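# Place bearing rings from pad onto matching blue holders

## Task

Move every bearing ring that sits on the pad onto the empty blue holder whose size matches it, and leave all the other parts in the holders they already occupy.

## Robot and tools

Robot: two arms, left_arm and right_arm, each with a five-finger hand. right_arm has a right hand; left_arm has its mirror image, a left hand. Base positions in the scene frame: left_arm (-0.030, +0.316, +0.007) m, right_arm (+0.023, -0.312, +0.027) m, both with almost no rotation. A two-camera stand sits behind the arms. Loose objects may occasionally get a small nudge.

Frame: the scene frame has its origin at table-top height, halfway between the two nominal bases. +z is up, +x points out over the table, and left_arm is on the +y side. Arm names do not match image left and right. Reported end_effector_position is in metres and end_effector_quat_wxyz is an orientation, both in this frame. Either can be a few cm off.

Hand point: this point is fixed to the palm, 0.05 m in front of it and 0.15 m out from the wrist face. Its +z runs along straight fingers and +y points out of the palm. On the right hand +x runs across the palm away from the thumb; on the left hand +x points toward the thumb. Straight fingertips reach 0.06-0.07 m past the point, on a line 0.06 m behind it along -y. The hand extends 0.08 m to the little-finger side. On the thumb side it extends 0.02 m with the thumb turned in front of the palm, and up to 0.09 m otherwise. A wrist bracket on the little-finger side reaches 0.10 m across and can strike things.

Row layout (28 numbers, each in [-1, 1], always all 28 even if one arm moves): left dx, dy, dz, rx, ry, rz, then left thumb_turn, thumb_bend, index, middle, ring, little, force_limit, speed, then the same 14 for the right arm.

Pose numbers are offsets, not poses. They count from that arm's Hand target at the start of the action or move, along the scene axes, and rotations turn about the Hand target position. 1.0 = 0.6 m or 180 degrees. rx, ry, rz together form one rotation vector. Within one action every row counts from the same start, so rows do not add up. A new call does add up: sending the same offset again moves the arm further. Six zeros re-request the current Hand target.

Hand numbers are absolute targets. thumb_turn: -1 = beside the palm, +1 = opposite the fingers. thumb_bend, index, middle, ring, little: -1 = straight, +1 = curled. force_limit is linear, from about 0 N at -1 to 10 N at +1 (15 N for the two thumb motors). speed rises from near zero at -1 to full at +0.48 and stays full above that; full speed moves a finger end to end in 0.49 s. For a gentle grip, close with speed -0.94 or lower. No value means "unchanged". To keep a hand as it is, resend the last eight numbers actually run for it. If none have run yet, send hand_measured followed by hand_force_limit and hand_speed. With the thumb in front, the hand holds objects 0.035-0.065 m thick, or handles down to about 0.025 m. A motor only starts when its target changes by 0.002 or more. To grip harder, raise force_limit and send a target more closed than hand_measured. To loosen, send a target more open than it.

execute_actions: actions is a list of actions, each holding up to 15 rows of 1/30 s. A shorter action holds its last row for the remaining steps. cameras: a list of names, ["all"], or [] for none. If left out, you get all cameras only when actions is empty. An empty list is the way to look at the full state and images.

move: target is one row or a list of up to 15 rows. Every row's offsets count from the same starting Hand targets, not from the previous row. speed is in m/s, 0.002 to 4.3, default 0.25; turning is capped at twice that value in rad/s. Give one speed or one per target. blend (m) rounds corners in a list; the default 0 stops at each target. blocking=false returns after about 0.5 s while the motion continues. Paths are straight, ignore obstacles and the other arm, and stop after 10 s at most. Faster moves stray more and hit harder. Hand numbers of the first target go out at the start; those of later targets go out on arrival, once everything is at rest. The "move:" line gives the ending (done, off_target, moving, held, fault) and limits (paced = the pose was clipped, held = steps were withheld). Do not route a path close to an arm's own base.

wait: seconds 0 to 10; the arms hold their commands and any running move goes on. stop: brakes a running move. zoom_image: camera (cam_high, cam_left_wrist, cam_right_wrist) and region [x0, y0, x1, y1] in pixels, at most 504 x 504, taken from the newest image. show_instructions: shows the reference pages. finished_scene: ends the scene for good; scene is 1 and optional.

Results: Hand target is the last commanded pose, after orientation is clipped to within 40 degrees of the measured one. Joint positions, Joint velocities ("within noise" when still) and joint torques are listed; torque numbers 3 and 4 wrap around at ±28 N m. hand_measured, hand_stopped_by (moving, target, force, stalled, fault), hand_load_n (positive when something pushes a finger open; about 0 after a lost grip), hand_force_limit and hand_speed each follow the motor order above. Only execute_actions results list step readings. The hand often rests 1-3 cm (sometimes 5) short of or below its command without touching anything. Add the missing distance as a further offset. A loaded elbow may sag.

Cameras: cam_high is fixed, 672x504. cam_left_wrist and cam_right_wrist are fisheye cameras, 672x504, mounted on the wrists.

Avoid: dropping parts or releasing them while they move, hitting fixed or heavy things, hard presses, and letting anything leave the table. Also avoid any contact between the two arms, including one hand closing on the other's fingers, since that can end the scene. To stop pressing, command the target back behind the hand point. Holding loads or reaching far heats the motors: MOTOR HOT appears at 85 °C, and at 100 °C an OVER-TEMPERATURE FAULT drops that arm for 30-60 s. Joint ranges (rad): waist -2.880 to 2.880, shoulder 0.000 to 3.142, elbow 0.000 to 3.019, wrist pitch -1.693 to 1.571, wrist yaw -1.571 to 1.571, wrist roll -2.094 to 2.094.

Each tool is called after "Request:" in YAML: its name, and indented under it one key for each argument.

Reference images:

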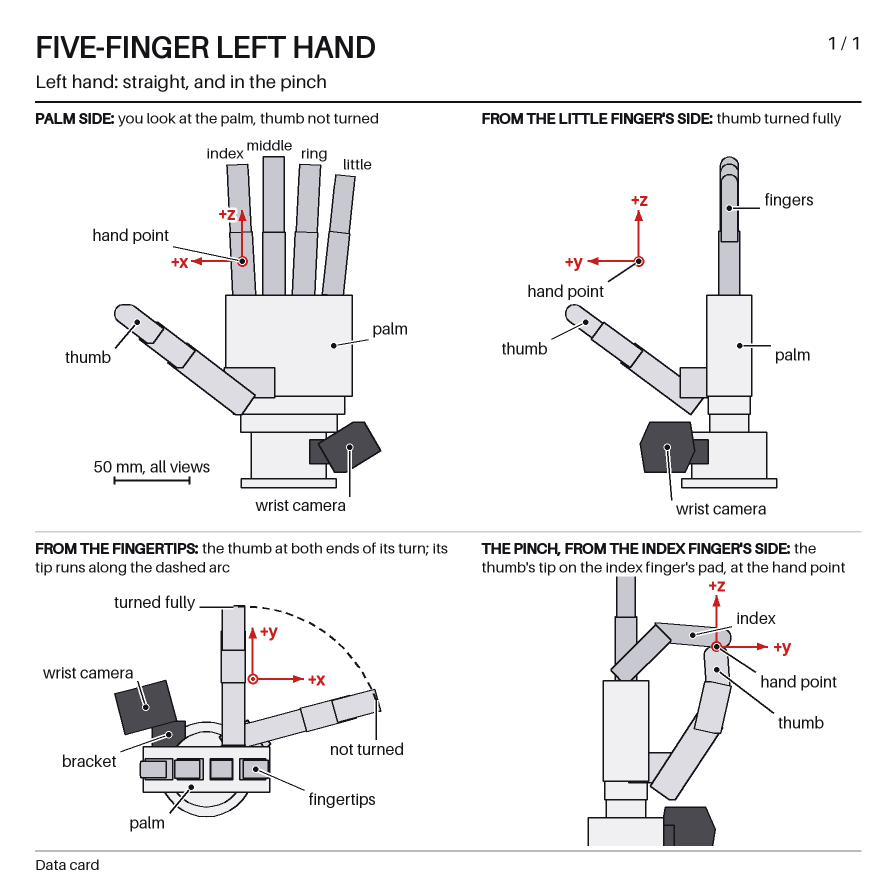

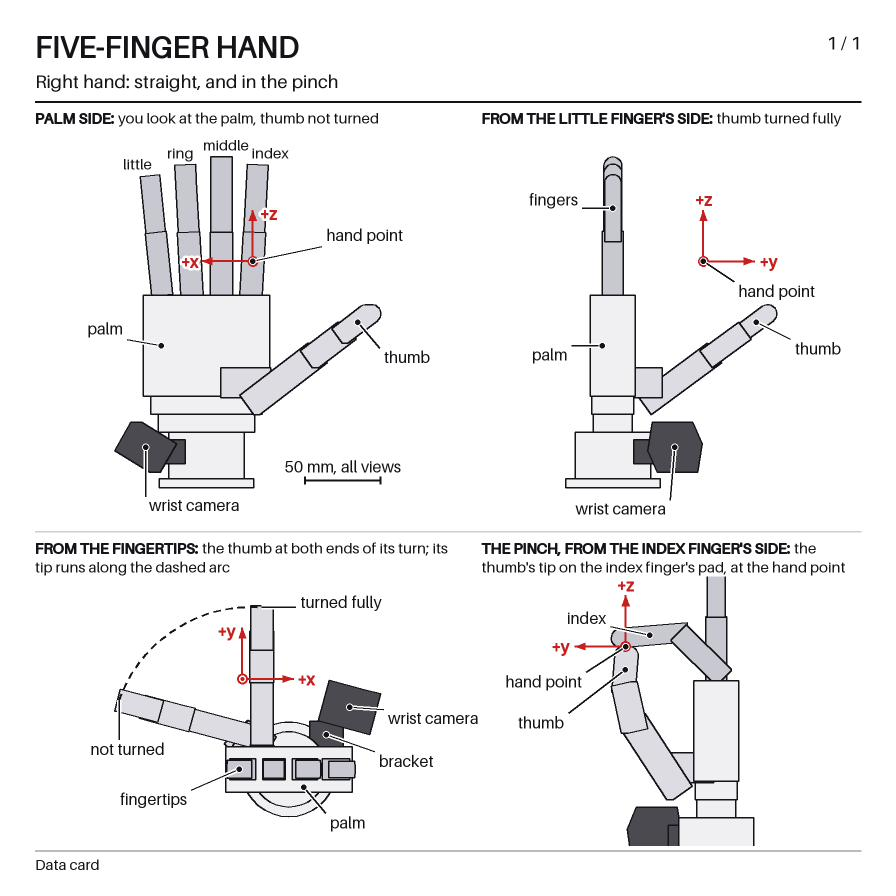

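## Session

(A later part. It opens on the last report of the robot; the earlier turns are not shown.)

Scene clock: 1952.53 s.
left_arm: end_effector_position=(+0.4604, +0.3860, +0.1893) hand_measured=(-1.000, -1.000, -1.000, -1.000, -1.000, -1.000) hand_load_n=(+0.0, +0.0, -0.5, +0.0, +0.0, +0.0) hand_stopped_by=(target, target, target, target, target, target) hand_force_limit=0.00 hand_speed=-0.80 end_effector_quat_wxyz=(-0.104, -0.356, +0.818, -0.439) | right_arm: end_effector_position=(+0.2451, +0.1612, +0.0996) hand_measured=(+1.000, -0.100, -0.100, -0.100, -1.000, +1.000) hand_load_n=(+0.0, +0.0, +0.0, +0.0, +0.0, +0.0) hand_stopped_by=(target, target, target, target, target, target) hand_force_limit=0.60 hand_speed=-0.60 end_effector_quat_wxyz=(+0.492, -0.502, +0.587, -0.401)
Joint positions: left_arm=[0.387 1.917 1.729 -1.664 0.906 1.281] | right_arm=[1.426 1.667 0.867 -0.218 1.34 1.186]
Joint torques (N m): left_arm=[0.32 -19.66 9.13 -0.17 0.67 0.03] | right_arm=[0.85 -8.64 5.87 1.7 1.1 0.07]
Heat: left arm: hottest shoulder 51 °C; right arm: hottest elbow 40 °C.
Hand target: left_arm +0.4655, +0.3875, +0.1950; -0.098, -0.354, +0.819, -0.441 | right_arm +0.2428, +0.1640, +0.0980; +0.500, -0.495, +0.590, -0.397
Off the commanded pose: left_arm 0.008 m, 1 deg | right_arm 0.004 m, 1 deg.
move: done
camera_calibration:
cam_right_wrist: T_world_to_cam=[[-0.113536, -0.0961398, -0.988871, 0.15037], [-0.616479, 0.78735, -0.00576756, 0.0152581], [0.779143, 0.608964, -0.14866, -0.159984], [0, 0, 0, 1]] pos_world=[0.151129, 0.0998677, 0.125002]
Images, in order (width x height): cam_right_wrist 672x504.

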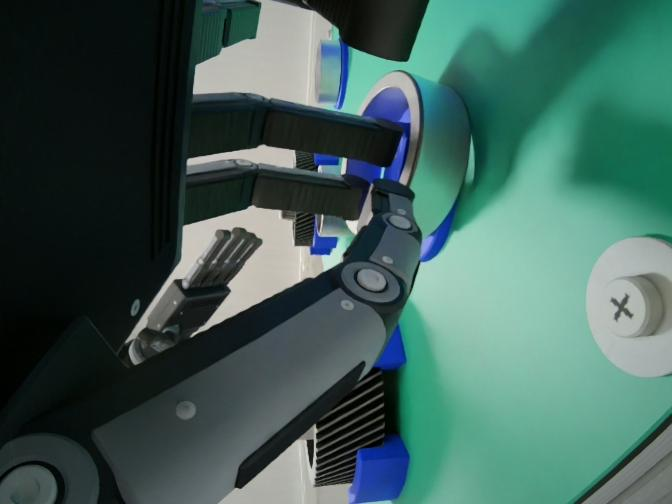

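Request:
move:
  target: [0,0,0,0,0,0,-1,-1,-1,-1,-1,-1,0,-0.8,-0.001,0.003,-0.0235,0,0,0,1,-0.1,-0.1,-0.1,-1,1,0.6,-0.6]
  speed: 0.05
  cameras: ["cam_right_wrist","cam_high"]

Request:
zoom_image:
  camera: "cam_right_wrist"
  region: [300, 20, 560, 290]

Request:
zoom_image:
  camera: "cam_high"
  region: [300, 165, 345, 215]

Scene clock: 1962.17 s.
left_arm: end_effector_position=(+0.4604, +0.3860, +0.1893) hand_measured=(-1.000, -1.000, -1.000, -1.000, -1.000, -1.000) hand_load_n=(+0.0, +0.0, -0.5, +0.0, +0.0, +0.0) hand_stopped_by=(target, target, target, target, target, target) hand_force_limit=0.00 hand_speed=-0.80 end_effector_quat_wxyz=(-0.104, -0.356, +0.818, -0.439) | right_arm: end_effector_position=(+0.2452, +0.1639, +0.0869) hand_measured=(+1.000, -0.100, -0.100, -0.100, -1.000, +1.000) hand_load_n=(+0.0, +0.0, +0.0, +0.0, +0.0, +0.0) hand_stopped_by=(target, target, target, target, target, target) hand_force_limit=0.60 hand_speed=-0.60 end_effector_quat_wxyz=(+0.492, -0.501, +0.588, -0.401)
Joint positions: left_arm=[0.387 1.917 1.729 -1.664 0.906 1.281] | right_arm=[1.427 1.702 0.867 -0.189 1.342 1.194]
Joint torques (N m): left_arm=[0.32 -19.6 9.14 -0.2 0.66 0.02] | right_arm=[-0.21 -8.59 5.41 1.89 1.09 0]
Heat: left arm: hottest shoulder 51 °C; right arm: hottest elbow 40 °C.
Hand target: left_arm +0.4655, +0.3875, +0.1950; -0.098, -0.354, +0.819, -0.441 | right_arm +0.2421, +0.1658, +0.0840; +0.500, -0.495, +0.590, -0.397
Off the commanded pose: left_arm 0.008 m, 1 deg | right_arm 0.005 m, 1 deg.
move: done
camera_calibration:
cam_right_wrist: T_world_to_cam=[[-0.113092, -0.0938443, -0.989143, 0.137601], [-0.615251, 0.788319, -0.00444767, 0.0126272], [0.780177, 0.608068, -0.14689, -0.163807], [0, 0, 0, 1]] pos_world=[0.151129, 0.102564, 0.112102]
Images, in order (width x height): cam_high 672x504, cam_right_wrist 672x504.

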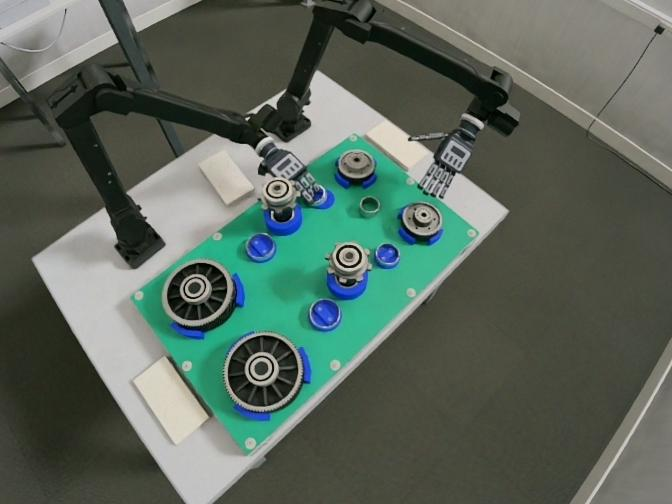

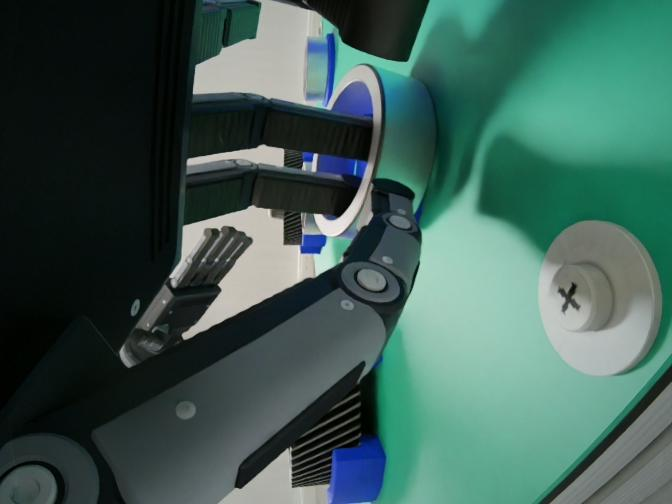

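Scaled by 1.867 from the camera's 672x504 image, which has a finer 960x720 frame.

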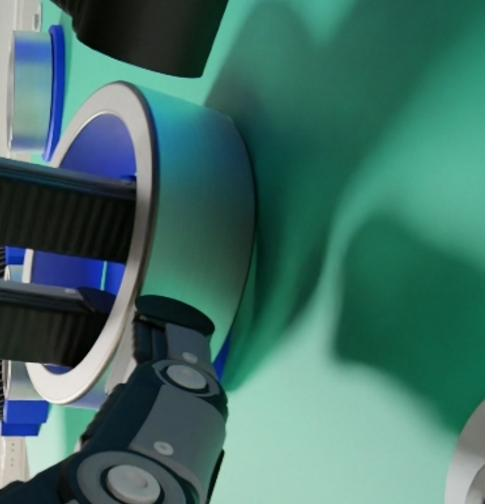

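Scaled by 10.080 from the camera's 672x504 image, which has a finer 960x720 frame.

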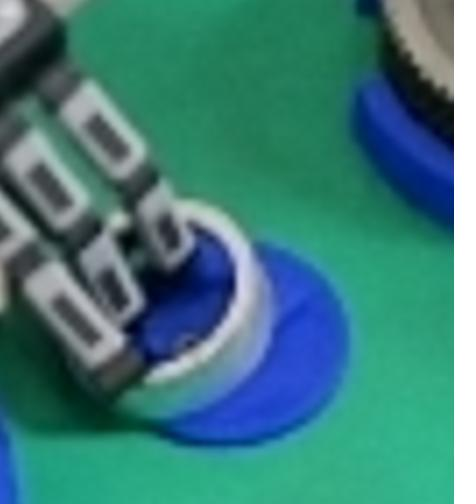

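Request:
move:
  target: [0,0,0,0,0,0,-1,-1,-1,-1,-1,-1,0,-0.8,0,0,-0.002,0,0,0,1,-0.1,0.4,0.4,-1,1,-0.4,-0.9]
  speed: 0.05
  cameras: ["cam_right_wrist"]

Request:
move:
  target: [0,0,0,0,0,0,-1,-1,-1,-1,-1,-1,0,-0.8,0,0,0,0,0,0,1,-0.1,0.42,0.42,-1,1,0.6,-0.9]
  speed: 0.05
  cameras: ["cam_right_wrist"]

Request:
zoom_image:
  camera: "cam_right_wrist"
  region: [300, 20, 560, 290]

Scene clock: 1971.87 s.
left_arm: end_effector_position=(+0.4604, +0.3860, +0.1893) hand_measured=(-1.000, -1.000, -1.000, -1.000, -1.000, -1.000) hand_load_n=(+0.0, +0.0, +0.0, +0.5, +0.0, +0.0) hand_stopped_by=(target, target, target, target, target, target) hand_force_limit=0.00 hand_speed=-0.80 end_effector_quat_wxyz=(-0.104, -0.356, +0.818, -0.439) | right_arm: end_effector_position=(+0.2454, +0.1642, +0.0869) hand_measured=(+1.000, -0.100, +0.066, +0.066, -1.000, +1.000) hand_load_n=(+0.5, +3.0, +4.5, +4.0, +0.0, +0.0) hand_stopped_by=(target, target, force, force, target, target) hand_force_limit=-0.40 hand_speed=-0.90 end_effector_quat_wxyz=(+0.493, -0.500, +0.589, -0.401)
Joint positions: left_arm=[0.387 1.917 1.729 -1.664 0.906 1.281] | right_arm=[1.427 1.703 0.867 -0.186 1.343 1.195]
Joint torques (N m): left_arm=[0.38 -19.72 9.13 -0.18 0.66 0.02] | right_arm=[1.03 -8.53 5.48 1.81 1.01 0]
Heat: left arm: hottest shoulder 51 °C; right arm: hottest elbow 40 °C.
Hand target: left_arm +0.4655, +0.3875, +0.1950; -0.098, -0.354, +0.819, -0.441 | right_arm +0.2423, +0.1657, +0.0827; +0.500, -0.495, +0.590, -0.397
Off the commanded pose: left_arm 0.008 m, 1 deg | right_arm 0.006 m, 1 deg.
move: done
camera_calibration:
cam_right_wrist: T_world_to_cam=[[-0.111752, -0.0903955, -0.989616, 0.13685], [-0.614378, 0.789007, -0.00269293, 0.011975], [0.781058, 0.607697, -0.14371, -0.16462], [0, 0, 0, 1]] pos_world=[0.151228, 0.102961, 0.111804]
Images, in order (width x height): cam_right_wrist 672x504.

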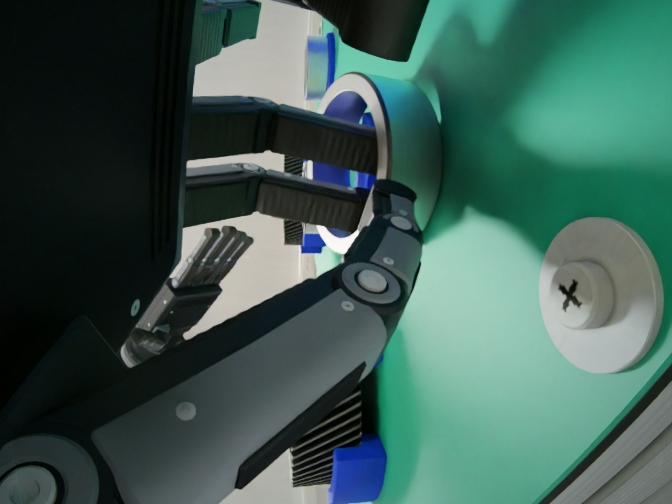

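Scene clock: 1972.67 s.
left_arm: end_effector_position=(+0.4604, +0.3860, +0.1893) hand_measured=(-1.000, -1.000, -1.000, -1.000, -1.000, -1.000) hand_load_n=(-0.5, +0.0, +0.0, +0.0, +0.0, +0.0) hand_stopped_by=(target, target, target, target, target, target) hand_force_limit=0.00 hand_speed=-0.80 end_effector_quat_wxyz=(-0.104, -0.356, +0.818, -0.439) | right_arm: end_effector_position=(+0.2454, +0.1644, +0.0871) hand_measured=(+1.000, -0.102, +0.090, +0.088, -1.000, +1.000) hand_load_n=(+0.0, +6.5, +9.5, +9.5, +0.0, +0.0) hand_stopped_by=(target, target, force, force, target, target) hand_force_limit=0.60 hand_speed=-0.90 end_effector_quat_wxyz=(+0.494, -0.499, +0.589, -0.400)
Joint positions: left_arm=[0.387 1.917 1.729 -1.664 0.906 1.281] | right_arm=[1.427 1.703 0.867 -0.185 1.343 1.195]
Joint torques (N m): left_arm=[0.21 -19.72 9.14 -0.17 0.67 0.02] | right_arm=[0.5 -8.47 5.41 1.81 1.02 0.01]
Heat: left arm: hottest shoulder 51 °C; right arm: hottest elbow 40 °C.
Hand target: left_arm +0.4655, +0.3875, +0.1950; -0.098, -0.354, +0.819, -0.441 | right_arm +0.2423, +0.1657, +0.0827; +0.500, -0.495, +0.590, -0.397
Off the commanded pose: left_arm 0.008 m, 1 deg | right_arm 0.006 m, 1 deg.
move: done
camera_calibration:
cam_right_wrist: T_world_to_cam=[[-0.111553, -0.088933, -0.989771, 0.136704], [-0.614437, 0.788964, -0.00163923, 0.0117131], [0.78104, 0.607969, -0.142655, -0.164884], [0, 0, 0, 1]] pos_world=[0.151228, 0.103161, 0.111804]
Images, in order (width x height): cam_right_wrist 672x504.

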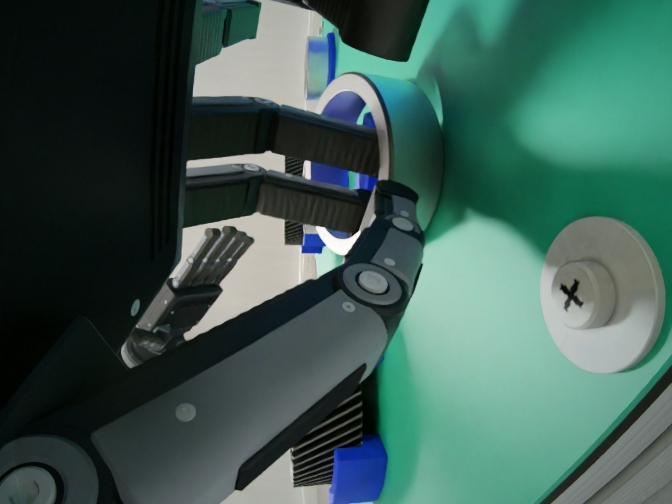

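Scaled by 1.867 from the camera's 672x504 image, which has a finer 960x720 frame.

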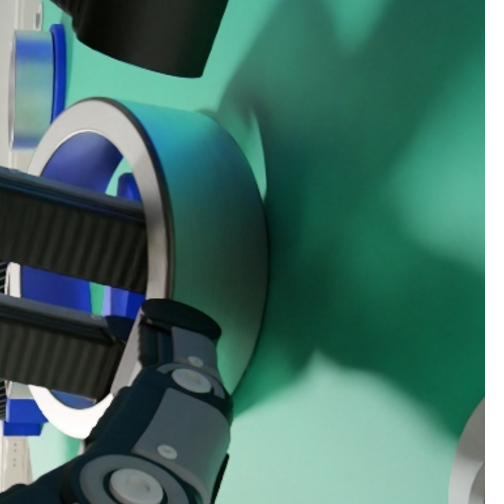

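Request:
move:
  target:
    - [0,0,0,0,0,0,-1,-1,-1,-1,-1,-1,0,-0.8,0,0.0167,0.06,0,0,0,1,-0.1,0.42,0.42,-1,1,0.6,-0.9]
    - [0,0,0,0,0,0,-1,-1,-1,-1,-1,-1,0,-0.8,0.0395,0.0355,0.08,-0.047,0.041,0,1,-0.1,0.42,0.42,-1,1,0.6,-0.9]
  speed: 0.05
  cameras: ["all"]

Request:
zoom_image:
  camera: "cam_right_wrist"
  region: [300, 20, 600, 320]

Request:
zoom_image:
  camera: "cam_high"
  region: [300, 165, 345, 215]

Request:
zoom_image:
  camera: "cam_left_wrist"
  region: [240, 230, 380, 370]

Scene clock: 1994.80 s.
left_arm: end_effector_position=(+0.4604, +0.3860, +0.1893) hand_measured=(-1.000, -1.000, -1.000, -1.000, -1.000, -1.000) hand_load_n=(+0.0, +0.0, +0.0, +0.0, +0.0, +0.0) hand_stopped_by=(target, target, target, target, target, target) hand_force_limit=0.00 hand_speed=-0.80 end_effector_quat_wxyz=(-0.104, -0.356, +0.818, -0.439) | right_arm: end_effector_position=(+0.2591, +0.1682, +0.1094) hand_measured=(+1.000, -0.102, +0.090, +0.088, -1.000, +1.000) hand_load_n=(+0.5, +6.5, +9.5, +10.0, +0.0, +0.5) hand_stopped_by=(target, target, force, force, target, target) hand_force_limit=0.60 hand_speed=-0.90 end_effector_quat_wxyz=(-0.410, +0.568, -0.581, +0.415)
Joint positions: left_arm=[0.387 1.917 1.729 -1.664 0.906 1.281] | right_arm=[1.371 1.667 1.02 -0.542 1.219 1.172]
Joint torques (N m): left_arm=[0.26 -19.66 9.16 -0.18 0.66 0.02] | right_arm=[-0.38 -9.76 10.52 0.39 0.78 -0.12]
Heat: left arm: hottest shoulder 51 °C; right arm: hottest elbow 40 °C.
Hand target: left_arm +0.4655, +0.3875, +0.1950; -0.098, -0.354, +0.819, -0.441 | right_arm +0.2659, +0.1871, +0.1307; -0.423, +0.555, -0.590, +0.407
Off the commanded pose: left_arm 0.008 m, 1 deg | right_arm 0.029 m, 3 deg.
move: off_target (right_arm)
camera_calibration:
cam_right_wrist: T_world_to_cam=[[-0.237504, -0.259463, -0.936093, 0.216041], [-0.623302, 0.779827, -0.058007, 0.0272498], [0.745042, 0.569692, -0.346936, -0.136603], [0, 0, 0, 1]] pos_world=[0.17007, 0.112626, 0.156422]

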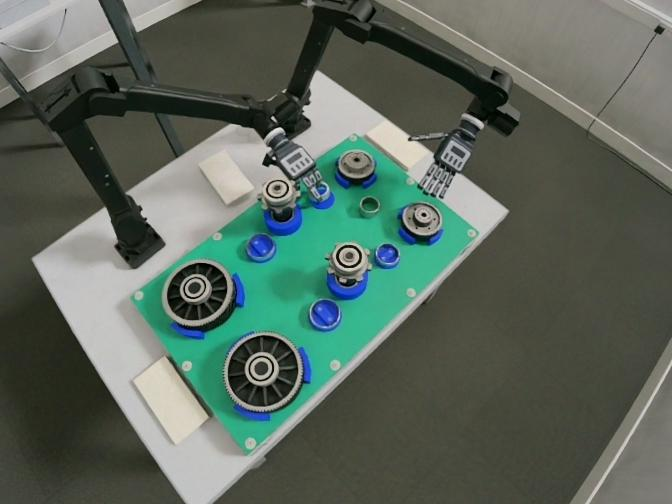

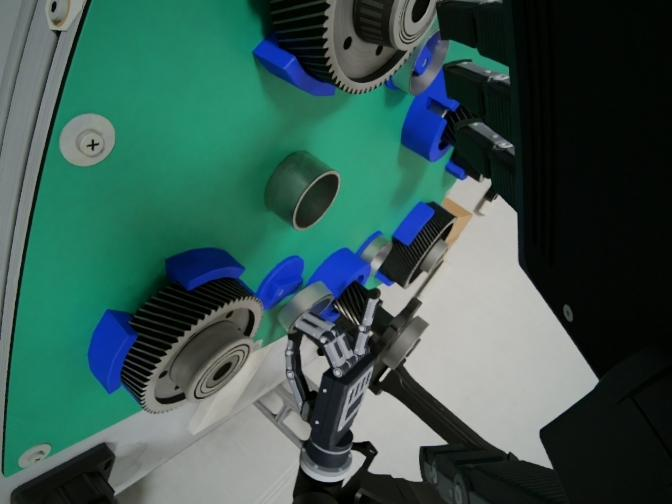

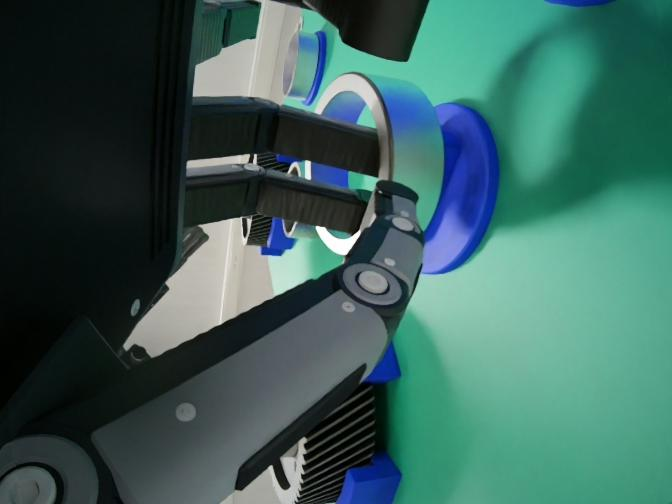

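Scaled by 1.680 from the camera's 672x504 image, which has a finer 960x720 frame.

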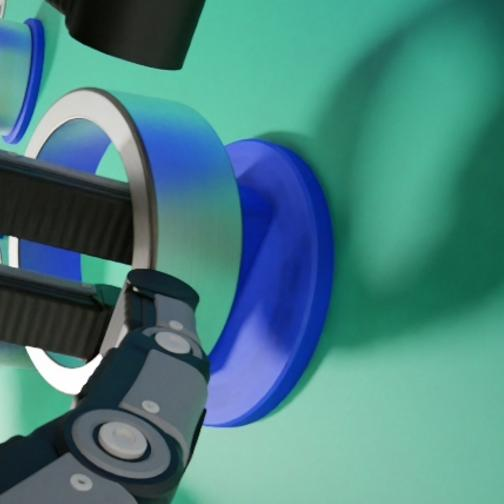

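Scaled by 10.080 from the camera's 672x504 image, which has a finer 960x720 frame.

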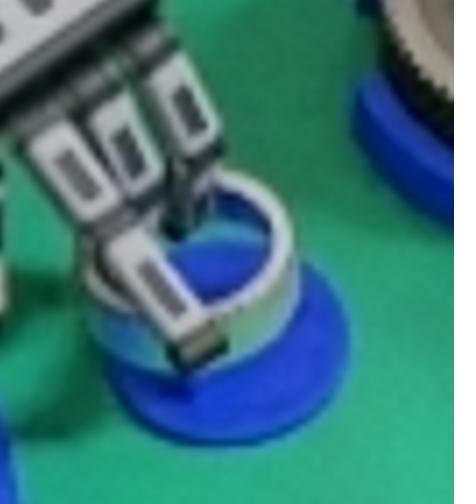

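Scaled by 3.600 from the camera's 672x504 image, which has a finer 960x720 frame.

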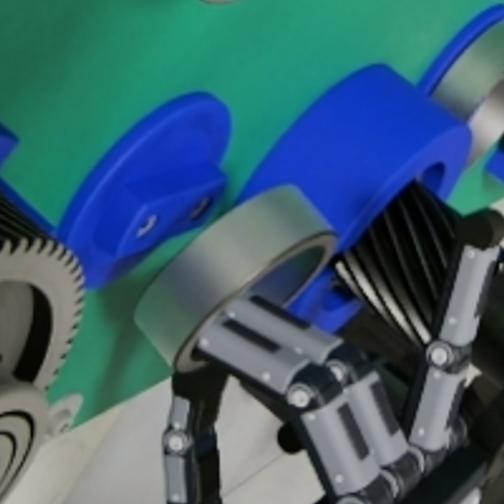

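Request:
zoom_image:
  camera: "cam_left_wrist"
  region: [265, 265, 345, 345]

Request:
zoom_image:
  camera: "cam_left_wrist"
  region: [250, 245, 310, 315]

Scaled by 6.300 from the camera's 672x504 image, which has a finer 960x720 frame.

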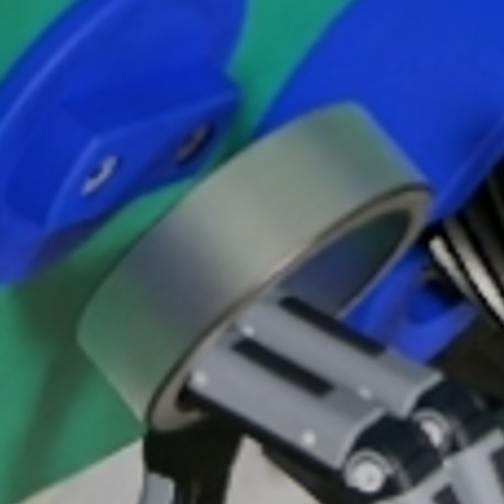

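Scaled by 7.200 from the camera's 672x504 image, which has a finer 960x720 frame.

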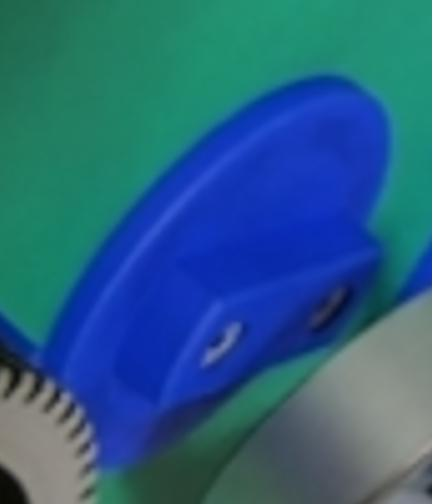

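Request:
move:
  target: [0,0,0,0,0,0,-1,-1,-1,-1,-1,-1,0,-0.8,0.004,0.008,-0.005,0,0.036,0,1,-0.1,0.42,0.42,-1,1,0.6,-0.9]
  speed: 0.05
  cameras: ["all"]

Request:
zoom_image:
  camera: "cam_right_wrist"
  region: [300, 20, 600, 320]

Request:
zoom_image:
  camera: "cam_high"
  region: [300, 165, 345, 215]

Request:
zoom_image:
  camera: "cam_left_wrist"
  region: [265, 255, 345, 335]

Scene clock: 2074.53 s.
left_arm: end_effector_position=(+0.4604, +0.3860, +0.1893) hand_measured=(-1.000, -1.000, -1.000, -1.000, -1.000, -1.000) hand_load_n=(-0.5, +0.0, +0.0, +0.0, +0.0, +0.0) hand_stopped_by=(target, target, target, target, target, target) hand_force_limit=0.00 hand_speed=-0.80 end_effector_quat_wxyz=(-0.104, -0.356, +0.818, -0.439) | right_arm: end_effector_position=(+0.2605, +0.1708, +0.1051) hand_measured=(+1.000, -0.102, +0.090, +0.088, -1.000, +1.000) hand_load_n=(+0.5, +6.5, +9.5, +9.5, +0.0, -0.5) hand_stopped_by=(target, target, force, force, target, target) hand_force_limit=0.60 hand_speed=-0.90 end_effector_quat_wxyz=(-0.370, +0.595, -0.599, +0.388)
Joint positions: left_arm=[0.387 1.917 1.729 -1.664 0.906 1.281] | right_arm=[1.338 1.667 1.071 -0.646 1.104 1.186]
Joint torques (N m): left_arm=[0.32 -19.6 9.13 -0.18 0.67 0.02] | right_arm=[-1.03 -10.75 10.81 0.39 0.82 0.05]
Heat: left arm: hottest shoulder 51 °C; right arm: hottest elbow 42 °C.
Hand target: left_arm +0.4655, +0.3875, +0.1950; -0.098, -0.354, +0.819, -0.441 | right_arm +0.2683, +0.1918, +0.1276; -0.389, +0.577, -0.613, +0.375
Off the commanded pose: left_arm 0.008 m, 1 deg | right_arm 0.032 m, 4 deg.
move: off_target (right_arm)
camera_calibration:
cam_right_wrist: T_world_to_cam=[[-0.342577, -0.279533, -0.89694, 0.239827], [-0.628356, 0.777922, -0.00244658, 0.021567], [0.698433, 0.56276, -0.442145, -0.117226], [0, 0, 0, 1]] pos_world=[0.177585, 0.116232, 0.163333]

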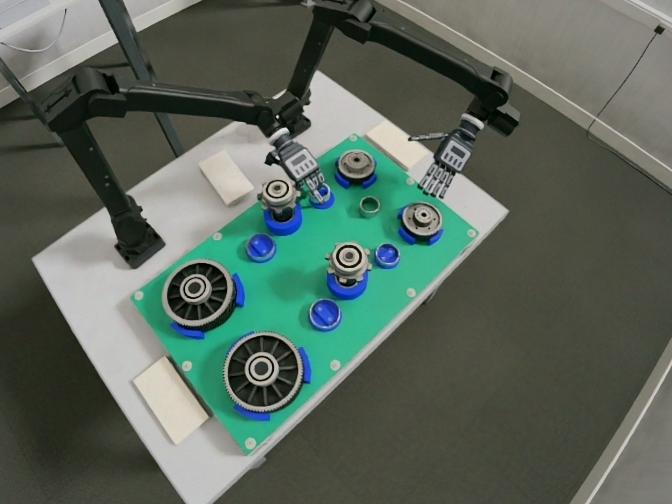

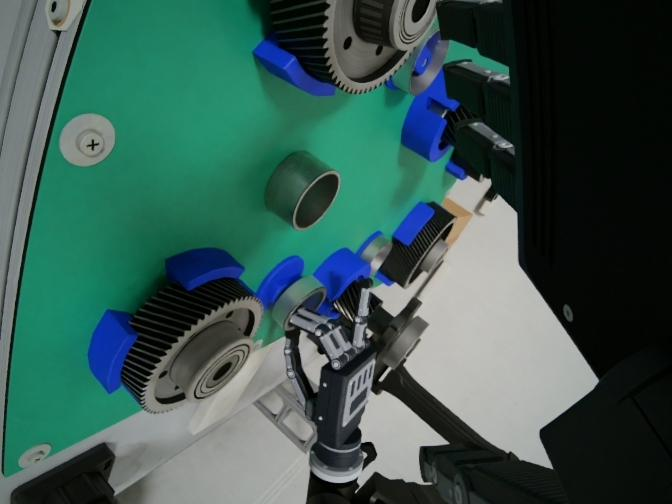

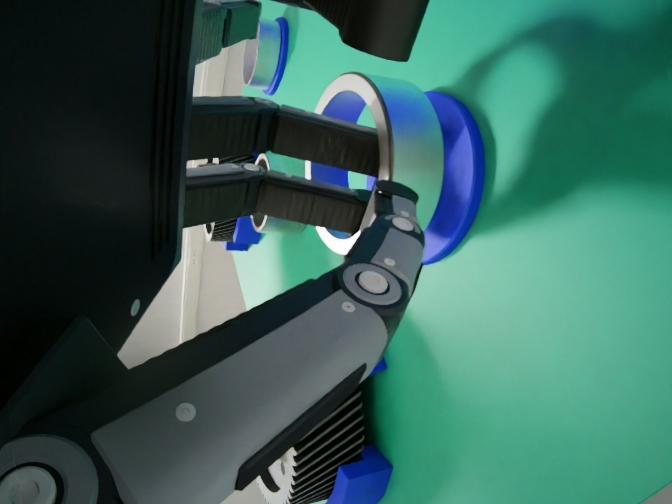

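Scaled by 1.680 from the camera's 672x504 image, which has a finer 960x720 frame.

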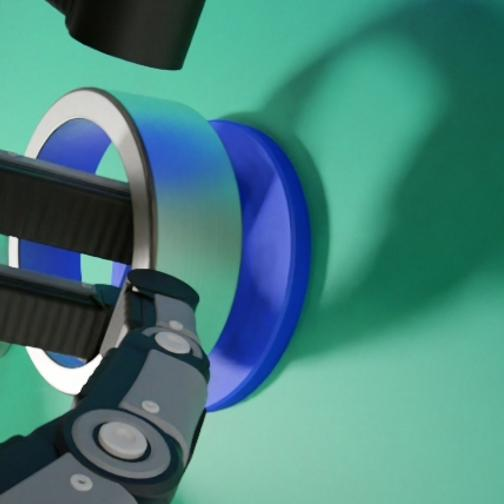

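Scaled by 10.080 from the camera's 672x504 image, which has a finer 960x720 frame.

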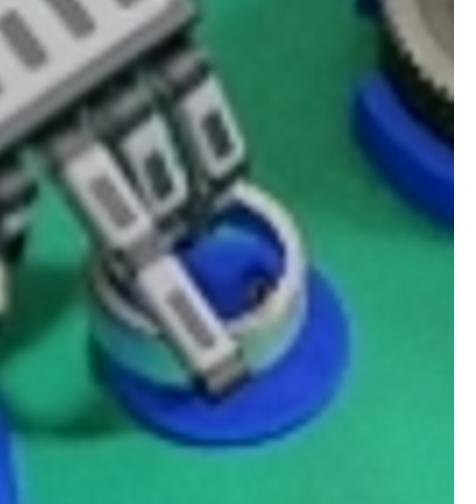

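Scaled by 6.300 from the camera's 672x504 image, which has a finer 960x720 frame.

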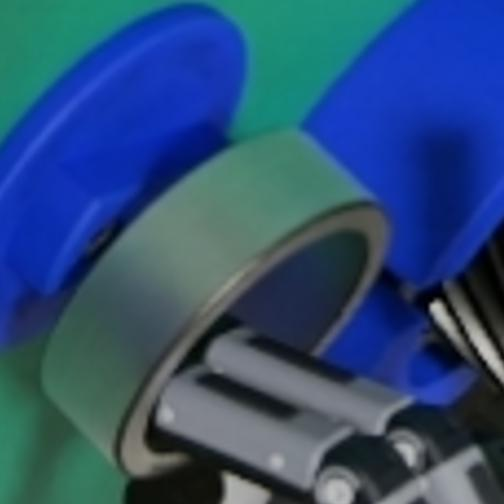

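Request:
move:
  target: [0,0,0,0,0,0,-1,-1,-1,-1,-1,-1,0,-0.8,0.006,0.012,-0.012,0,0,0,1,-0.1,0.42,0.42,-1,1,0.6,-0.9]
  speed: 0.05
  cameras: ["all"]

Request:
zoom_image:
  camera: "cam_right_wrist"
  region: [300, 20, 600, 320]

Request:
zoom_image:
  camera: "cam_high"
  region: [300, 165, 345, 215]

Request:
zoom_image:
  camera: "cam_left_wrist"
  region: [255, 245, 335, 325]

Scene clock: 2155.73 s.
left_arm: end_effector_position=(+0.4604, +0.3860, +0.1893) hand_measured=(-1.000, -1.000, -1.000, -1.000, -1.000, -1.000) hand_load_n=(+0.0, +0.0, +0.0, +0.0, +0.0, +0.0) hand_stopped_by=(target, target, target, target, target, target) hand_force_limit=0.00 hand_speed=-0.80 end_effector_quat_wxyz=(-0.104, -0.356, +0.818, -0.439) | right_arm: end_effector_position=(+0.2626, +0.1753, +0.1013) hand_measured=(+1.000, -0.102, +0.090, +0.088, -1.000, +1.000) hand_load_n=(+0.5, +6.5, +9.5, +10.0, +0.0, +0.0) hand_stopped_by=(target, target, force, force, target, target) hand_force_limit=0.60 hand_speed=-0.90 end_effector_quat_wxyz=(-0.368, +0.596, -0.599, +0.388)
Joint positions: left_arm=[0.387 1.917 1.729 -1.664 0.906 1.281] | right_arm=[1.335 1.686 1.086 -0.646 1.102 1.186]
Joint torques (N m): left_arm=[0.32 -19.72 9.14 -0.17 0.67 0.02] | right_arm=[-1.08 -9.58 10.8 1.4 0.79 -0.01]
Heat: left arm: hottest elbow 52 °C; right arm: hottest elbow 43 °C.
Hand target: left_arm +0.4655, +0.3875, +0.1950; -0.098, -0.354, +0.819, -0.441 | right_arm +0.2719, +0.1991, +0.1205; -0.389, +0.577, -0.613, +0.375
Off the commanded pose: left_arm 0.008 m, 1 deg | right_arm 0.032 m, 4 deg.
move: off_target (right_arm)
camera_calibration:
cam_right_wrist: T_world_to_cam=[[-0.345173, -0.282179, -0.895115, 0.239268], [-0.626636, 0.779302, -0.00402743, 0.018845], [0.698701, 0.559521, -0.445817, -0.122065], [0, 0, 0, 1]] pos_world=[0.179685, 0.121129, 0.15983]

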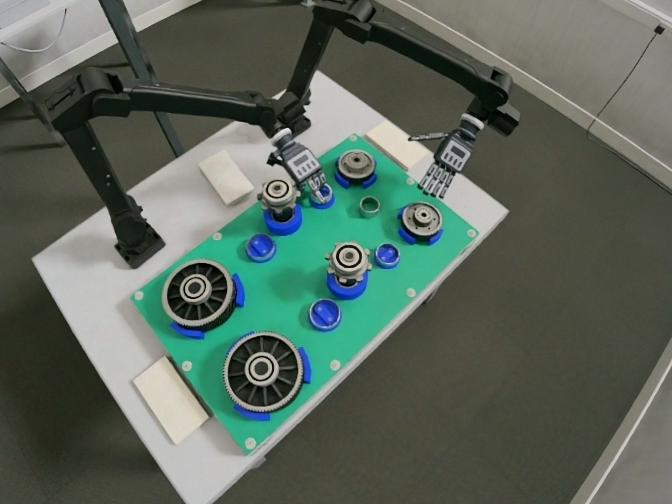

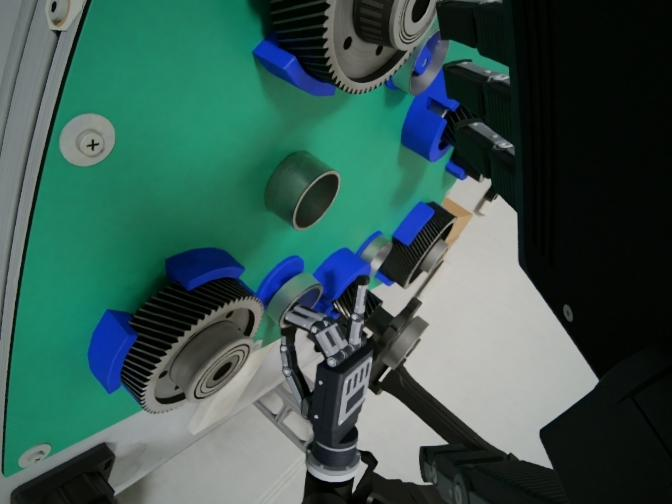

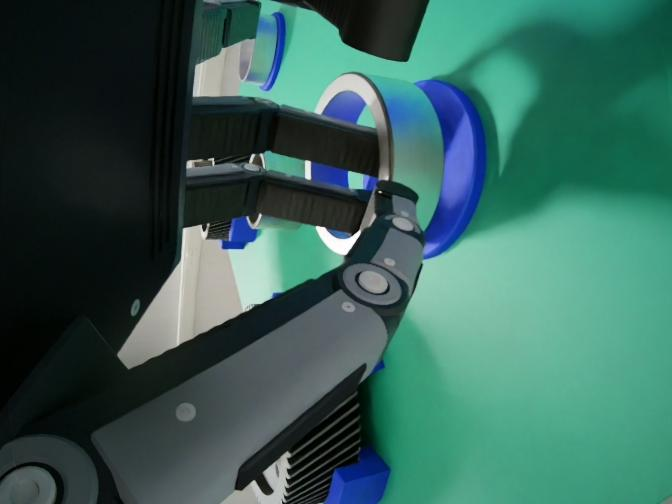

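Scaled by 1.680 from the camera's 672x504 image, which has a finer 960x720 frame.

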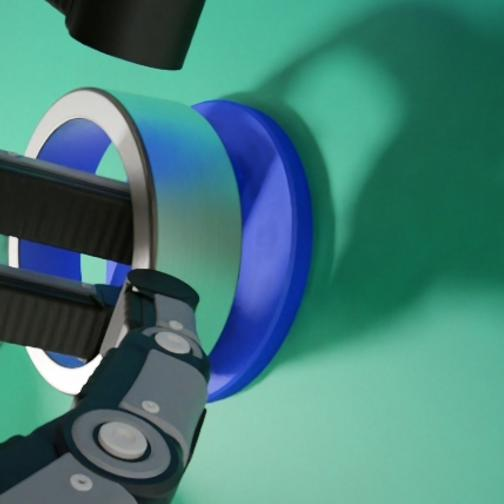

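Scaled by 10.080 from the camera's 672x504 image, which has a finer 960x720 frame.

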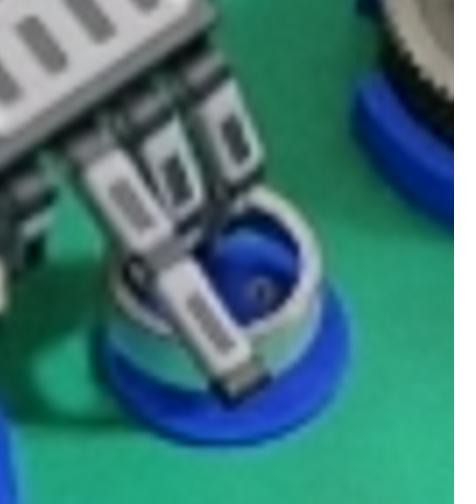

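Scaled by 6.300 from the camera's 672x504 image, which has a finer 960x720 frame.

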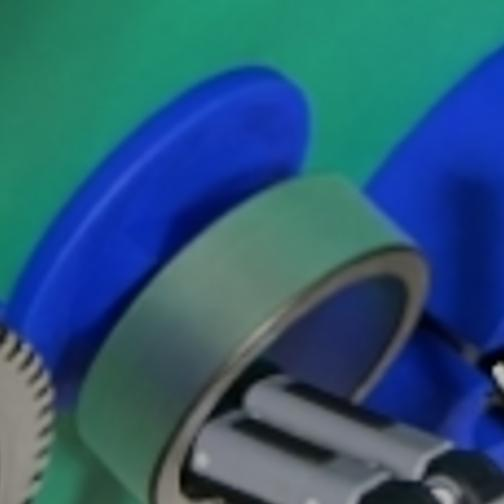

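Request:
move:
  target: [0,0,0,0,0,0,-1,-1,-1,-1,-1,-1,0,-0.8,0.0,0.010,-0.016,0,0,0,1,-0.1,0.42,0.42,-1,1,0.6,-0.9]
  speed: 0.05
  cameras: ["all"]

Request:
zoom_image:
  camera: "cam_right_wrist"
  region: [300, 20, 600, 320]

Request:
zoom_image:
  camera: "cam_high"
  region: [300, 165, 345, 215]

Request:
zoom_image:
  camera: "cam_left_wrist"
  region: [255, 245, 335, 325]

Scene clock: 2168.83 s.
left_arm: end_effector_position=(+0.4604, +0.3860, +0.1893) hand_measured=(-1.000, -1.000, -1.000, -1.000, -1.000, -1.000) hand_load_n=(+0.0, +0.0, +0.0, +0.0, +0.0, +0.0) hand_stopped_by=(target, target, target, target, target, target) hand_force_limit=0.00 hand_speed=-0.80 end_effector_quat_wxyz=(-0.104, -0.356, +0.818, -0.439) | right_arm: end_effector_position=(+0.2632, +0.1785, +0.0918) hand_measured=(+1.000, -0.102, +0.090, +0.088, -1.000, +1.000) hand_load_n=(+0.5, +7.0, +9.5, +10.0, +0.0, +0.0) hand_stopped_by=(target, target, force, force, target, target) hand_force_limit=0.60 hand_speed=-0.90 end_effector_quat_wxyz=(-0.364, +0.597, -0.599, +0.390)
Joint positions: left_arm=[0.387 1.917 1.729 -1.664 0.906 1.281] | right_arm=[1.335 1.712 1.094 -0.642 1.102 1.194]
Joint torques (N m): left_arm=[0.32 -19.6 9.14 -0.2 0.67 0.02] | right_arm=[-0.5 -10.05 10.71 1.63 0.8 0.03]
Heat: left arm: hottest elbow 52 °C; right arm: hottest elbow 45 °C.
Hand target: left_arm +0.4655, +0.3875, +0.1950; -0.098, -0.354, +0.819, -0.441 | right_arm +0.2719, +0.2050, +0.1109; -0.389, +0.577, -0.613, +0.375
Off the commanded pose: left_arm 0.008 m, 1 deg | right_arm 0.034 m, 4 deg.
move: off_target (right_arm)
camera_calibration:
cam_right_wrist: T_world_to_cam=[[-0.348098, -0.286596, -0.892575, 0.233273], [-0.62413, 0.781285, -0.00745607, 0.0160456], [0.699492, 0.554487, -0.450837, -0.127333], [0, 0, 0, 1]] pos_world=[0.180285, 0.124923, 0.150927]

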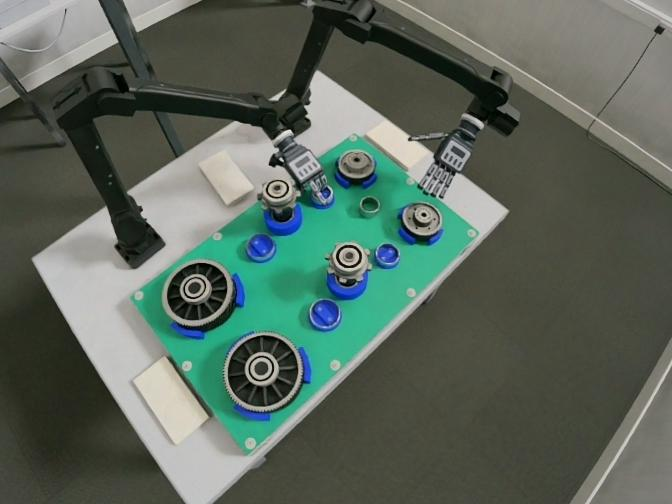

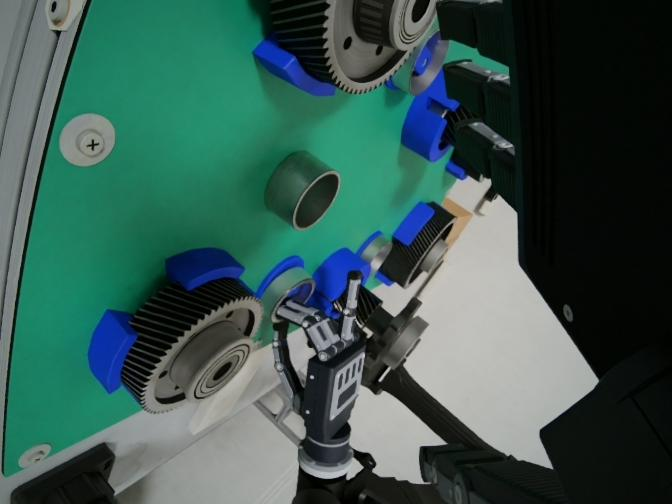

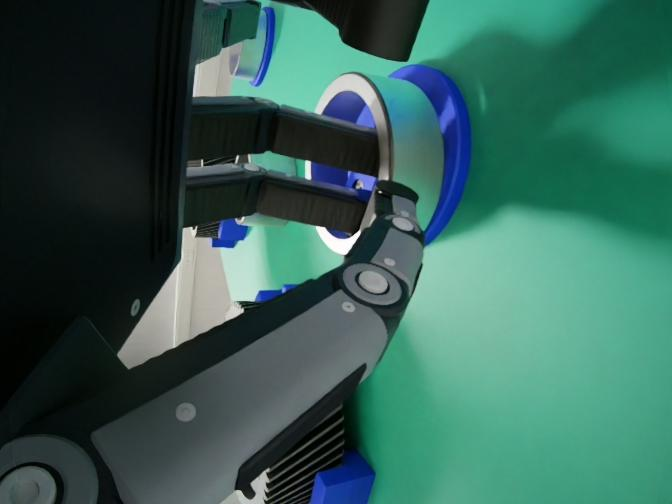

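Scaled by 1.680 from the camera's 672x504 image, which has a finer 960x720 frame.

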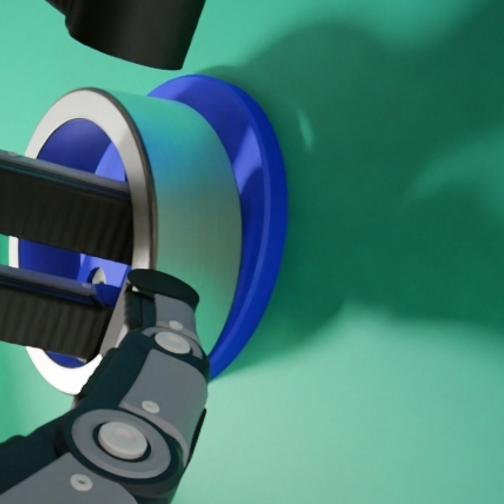

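Scaled by 10.080 from the camera's 672x504 image, which has a finer 960x720 frame.

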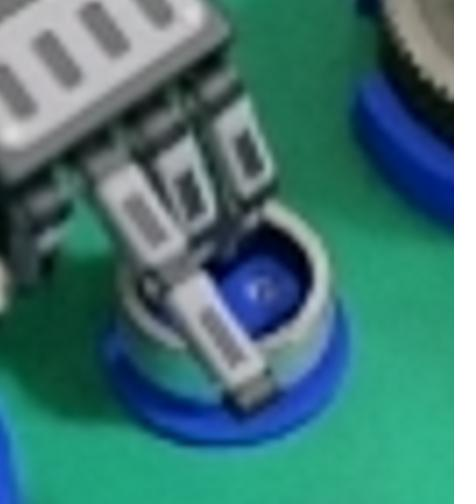

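Scaled by 6.300 from the camera's 672x504 image, which has a finer 960x720 frame.

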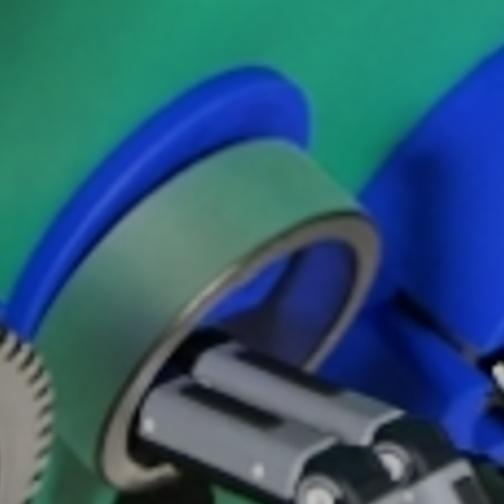

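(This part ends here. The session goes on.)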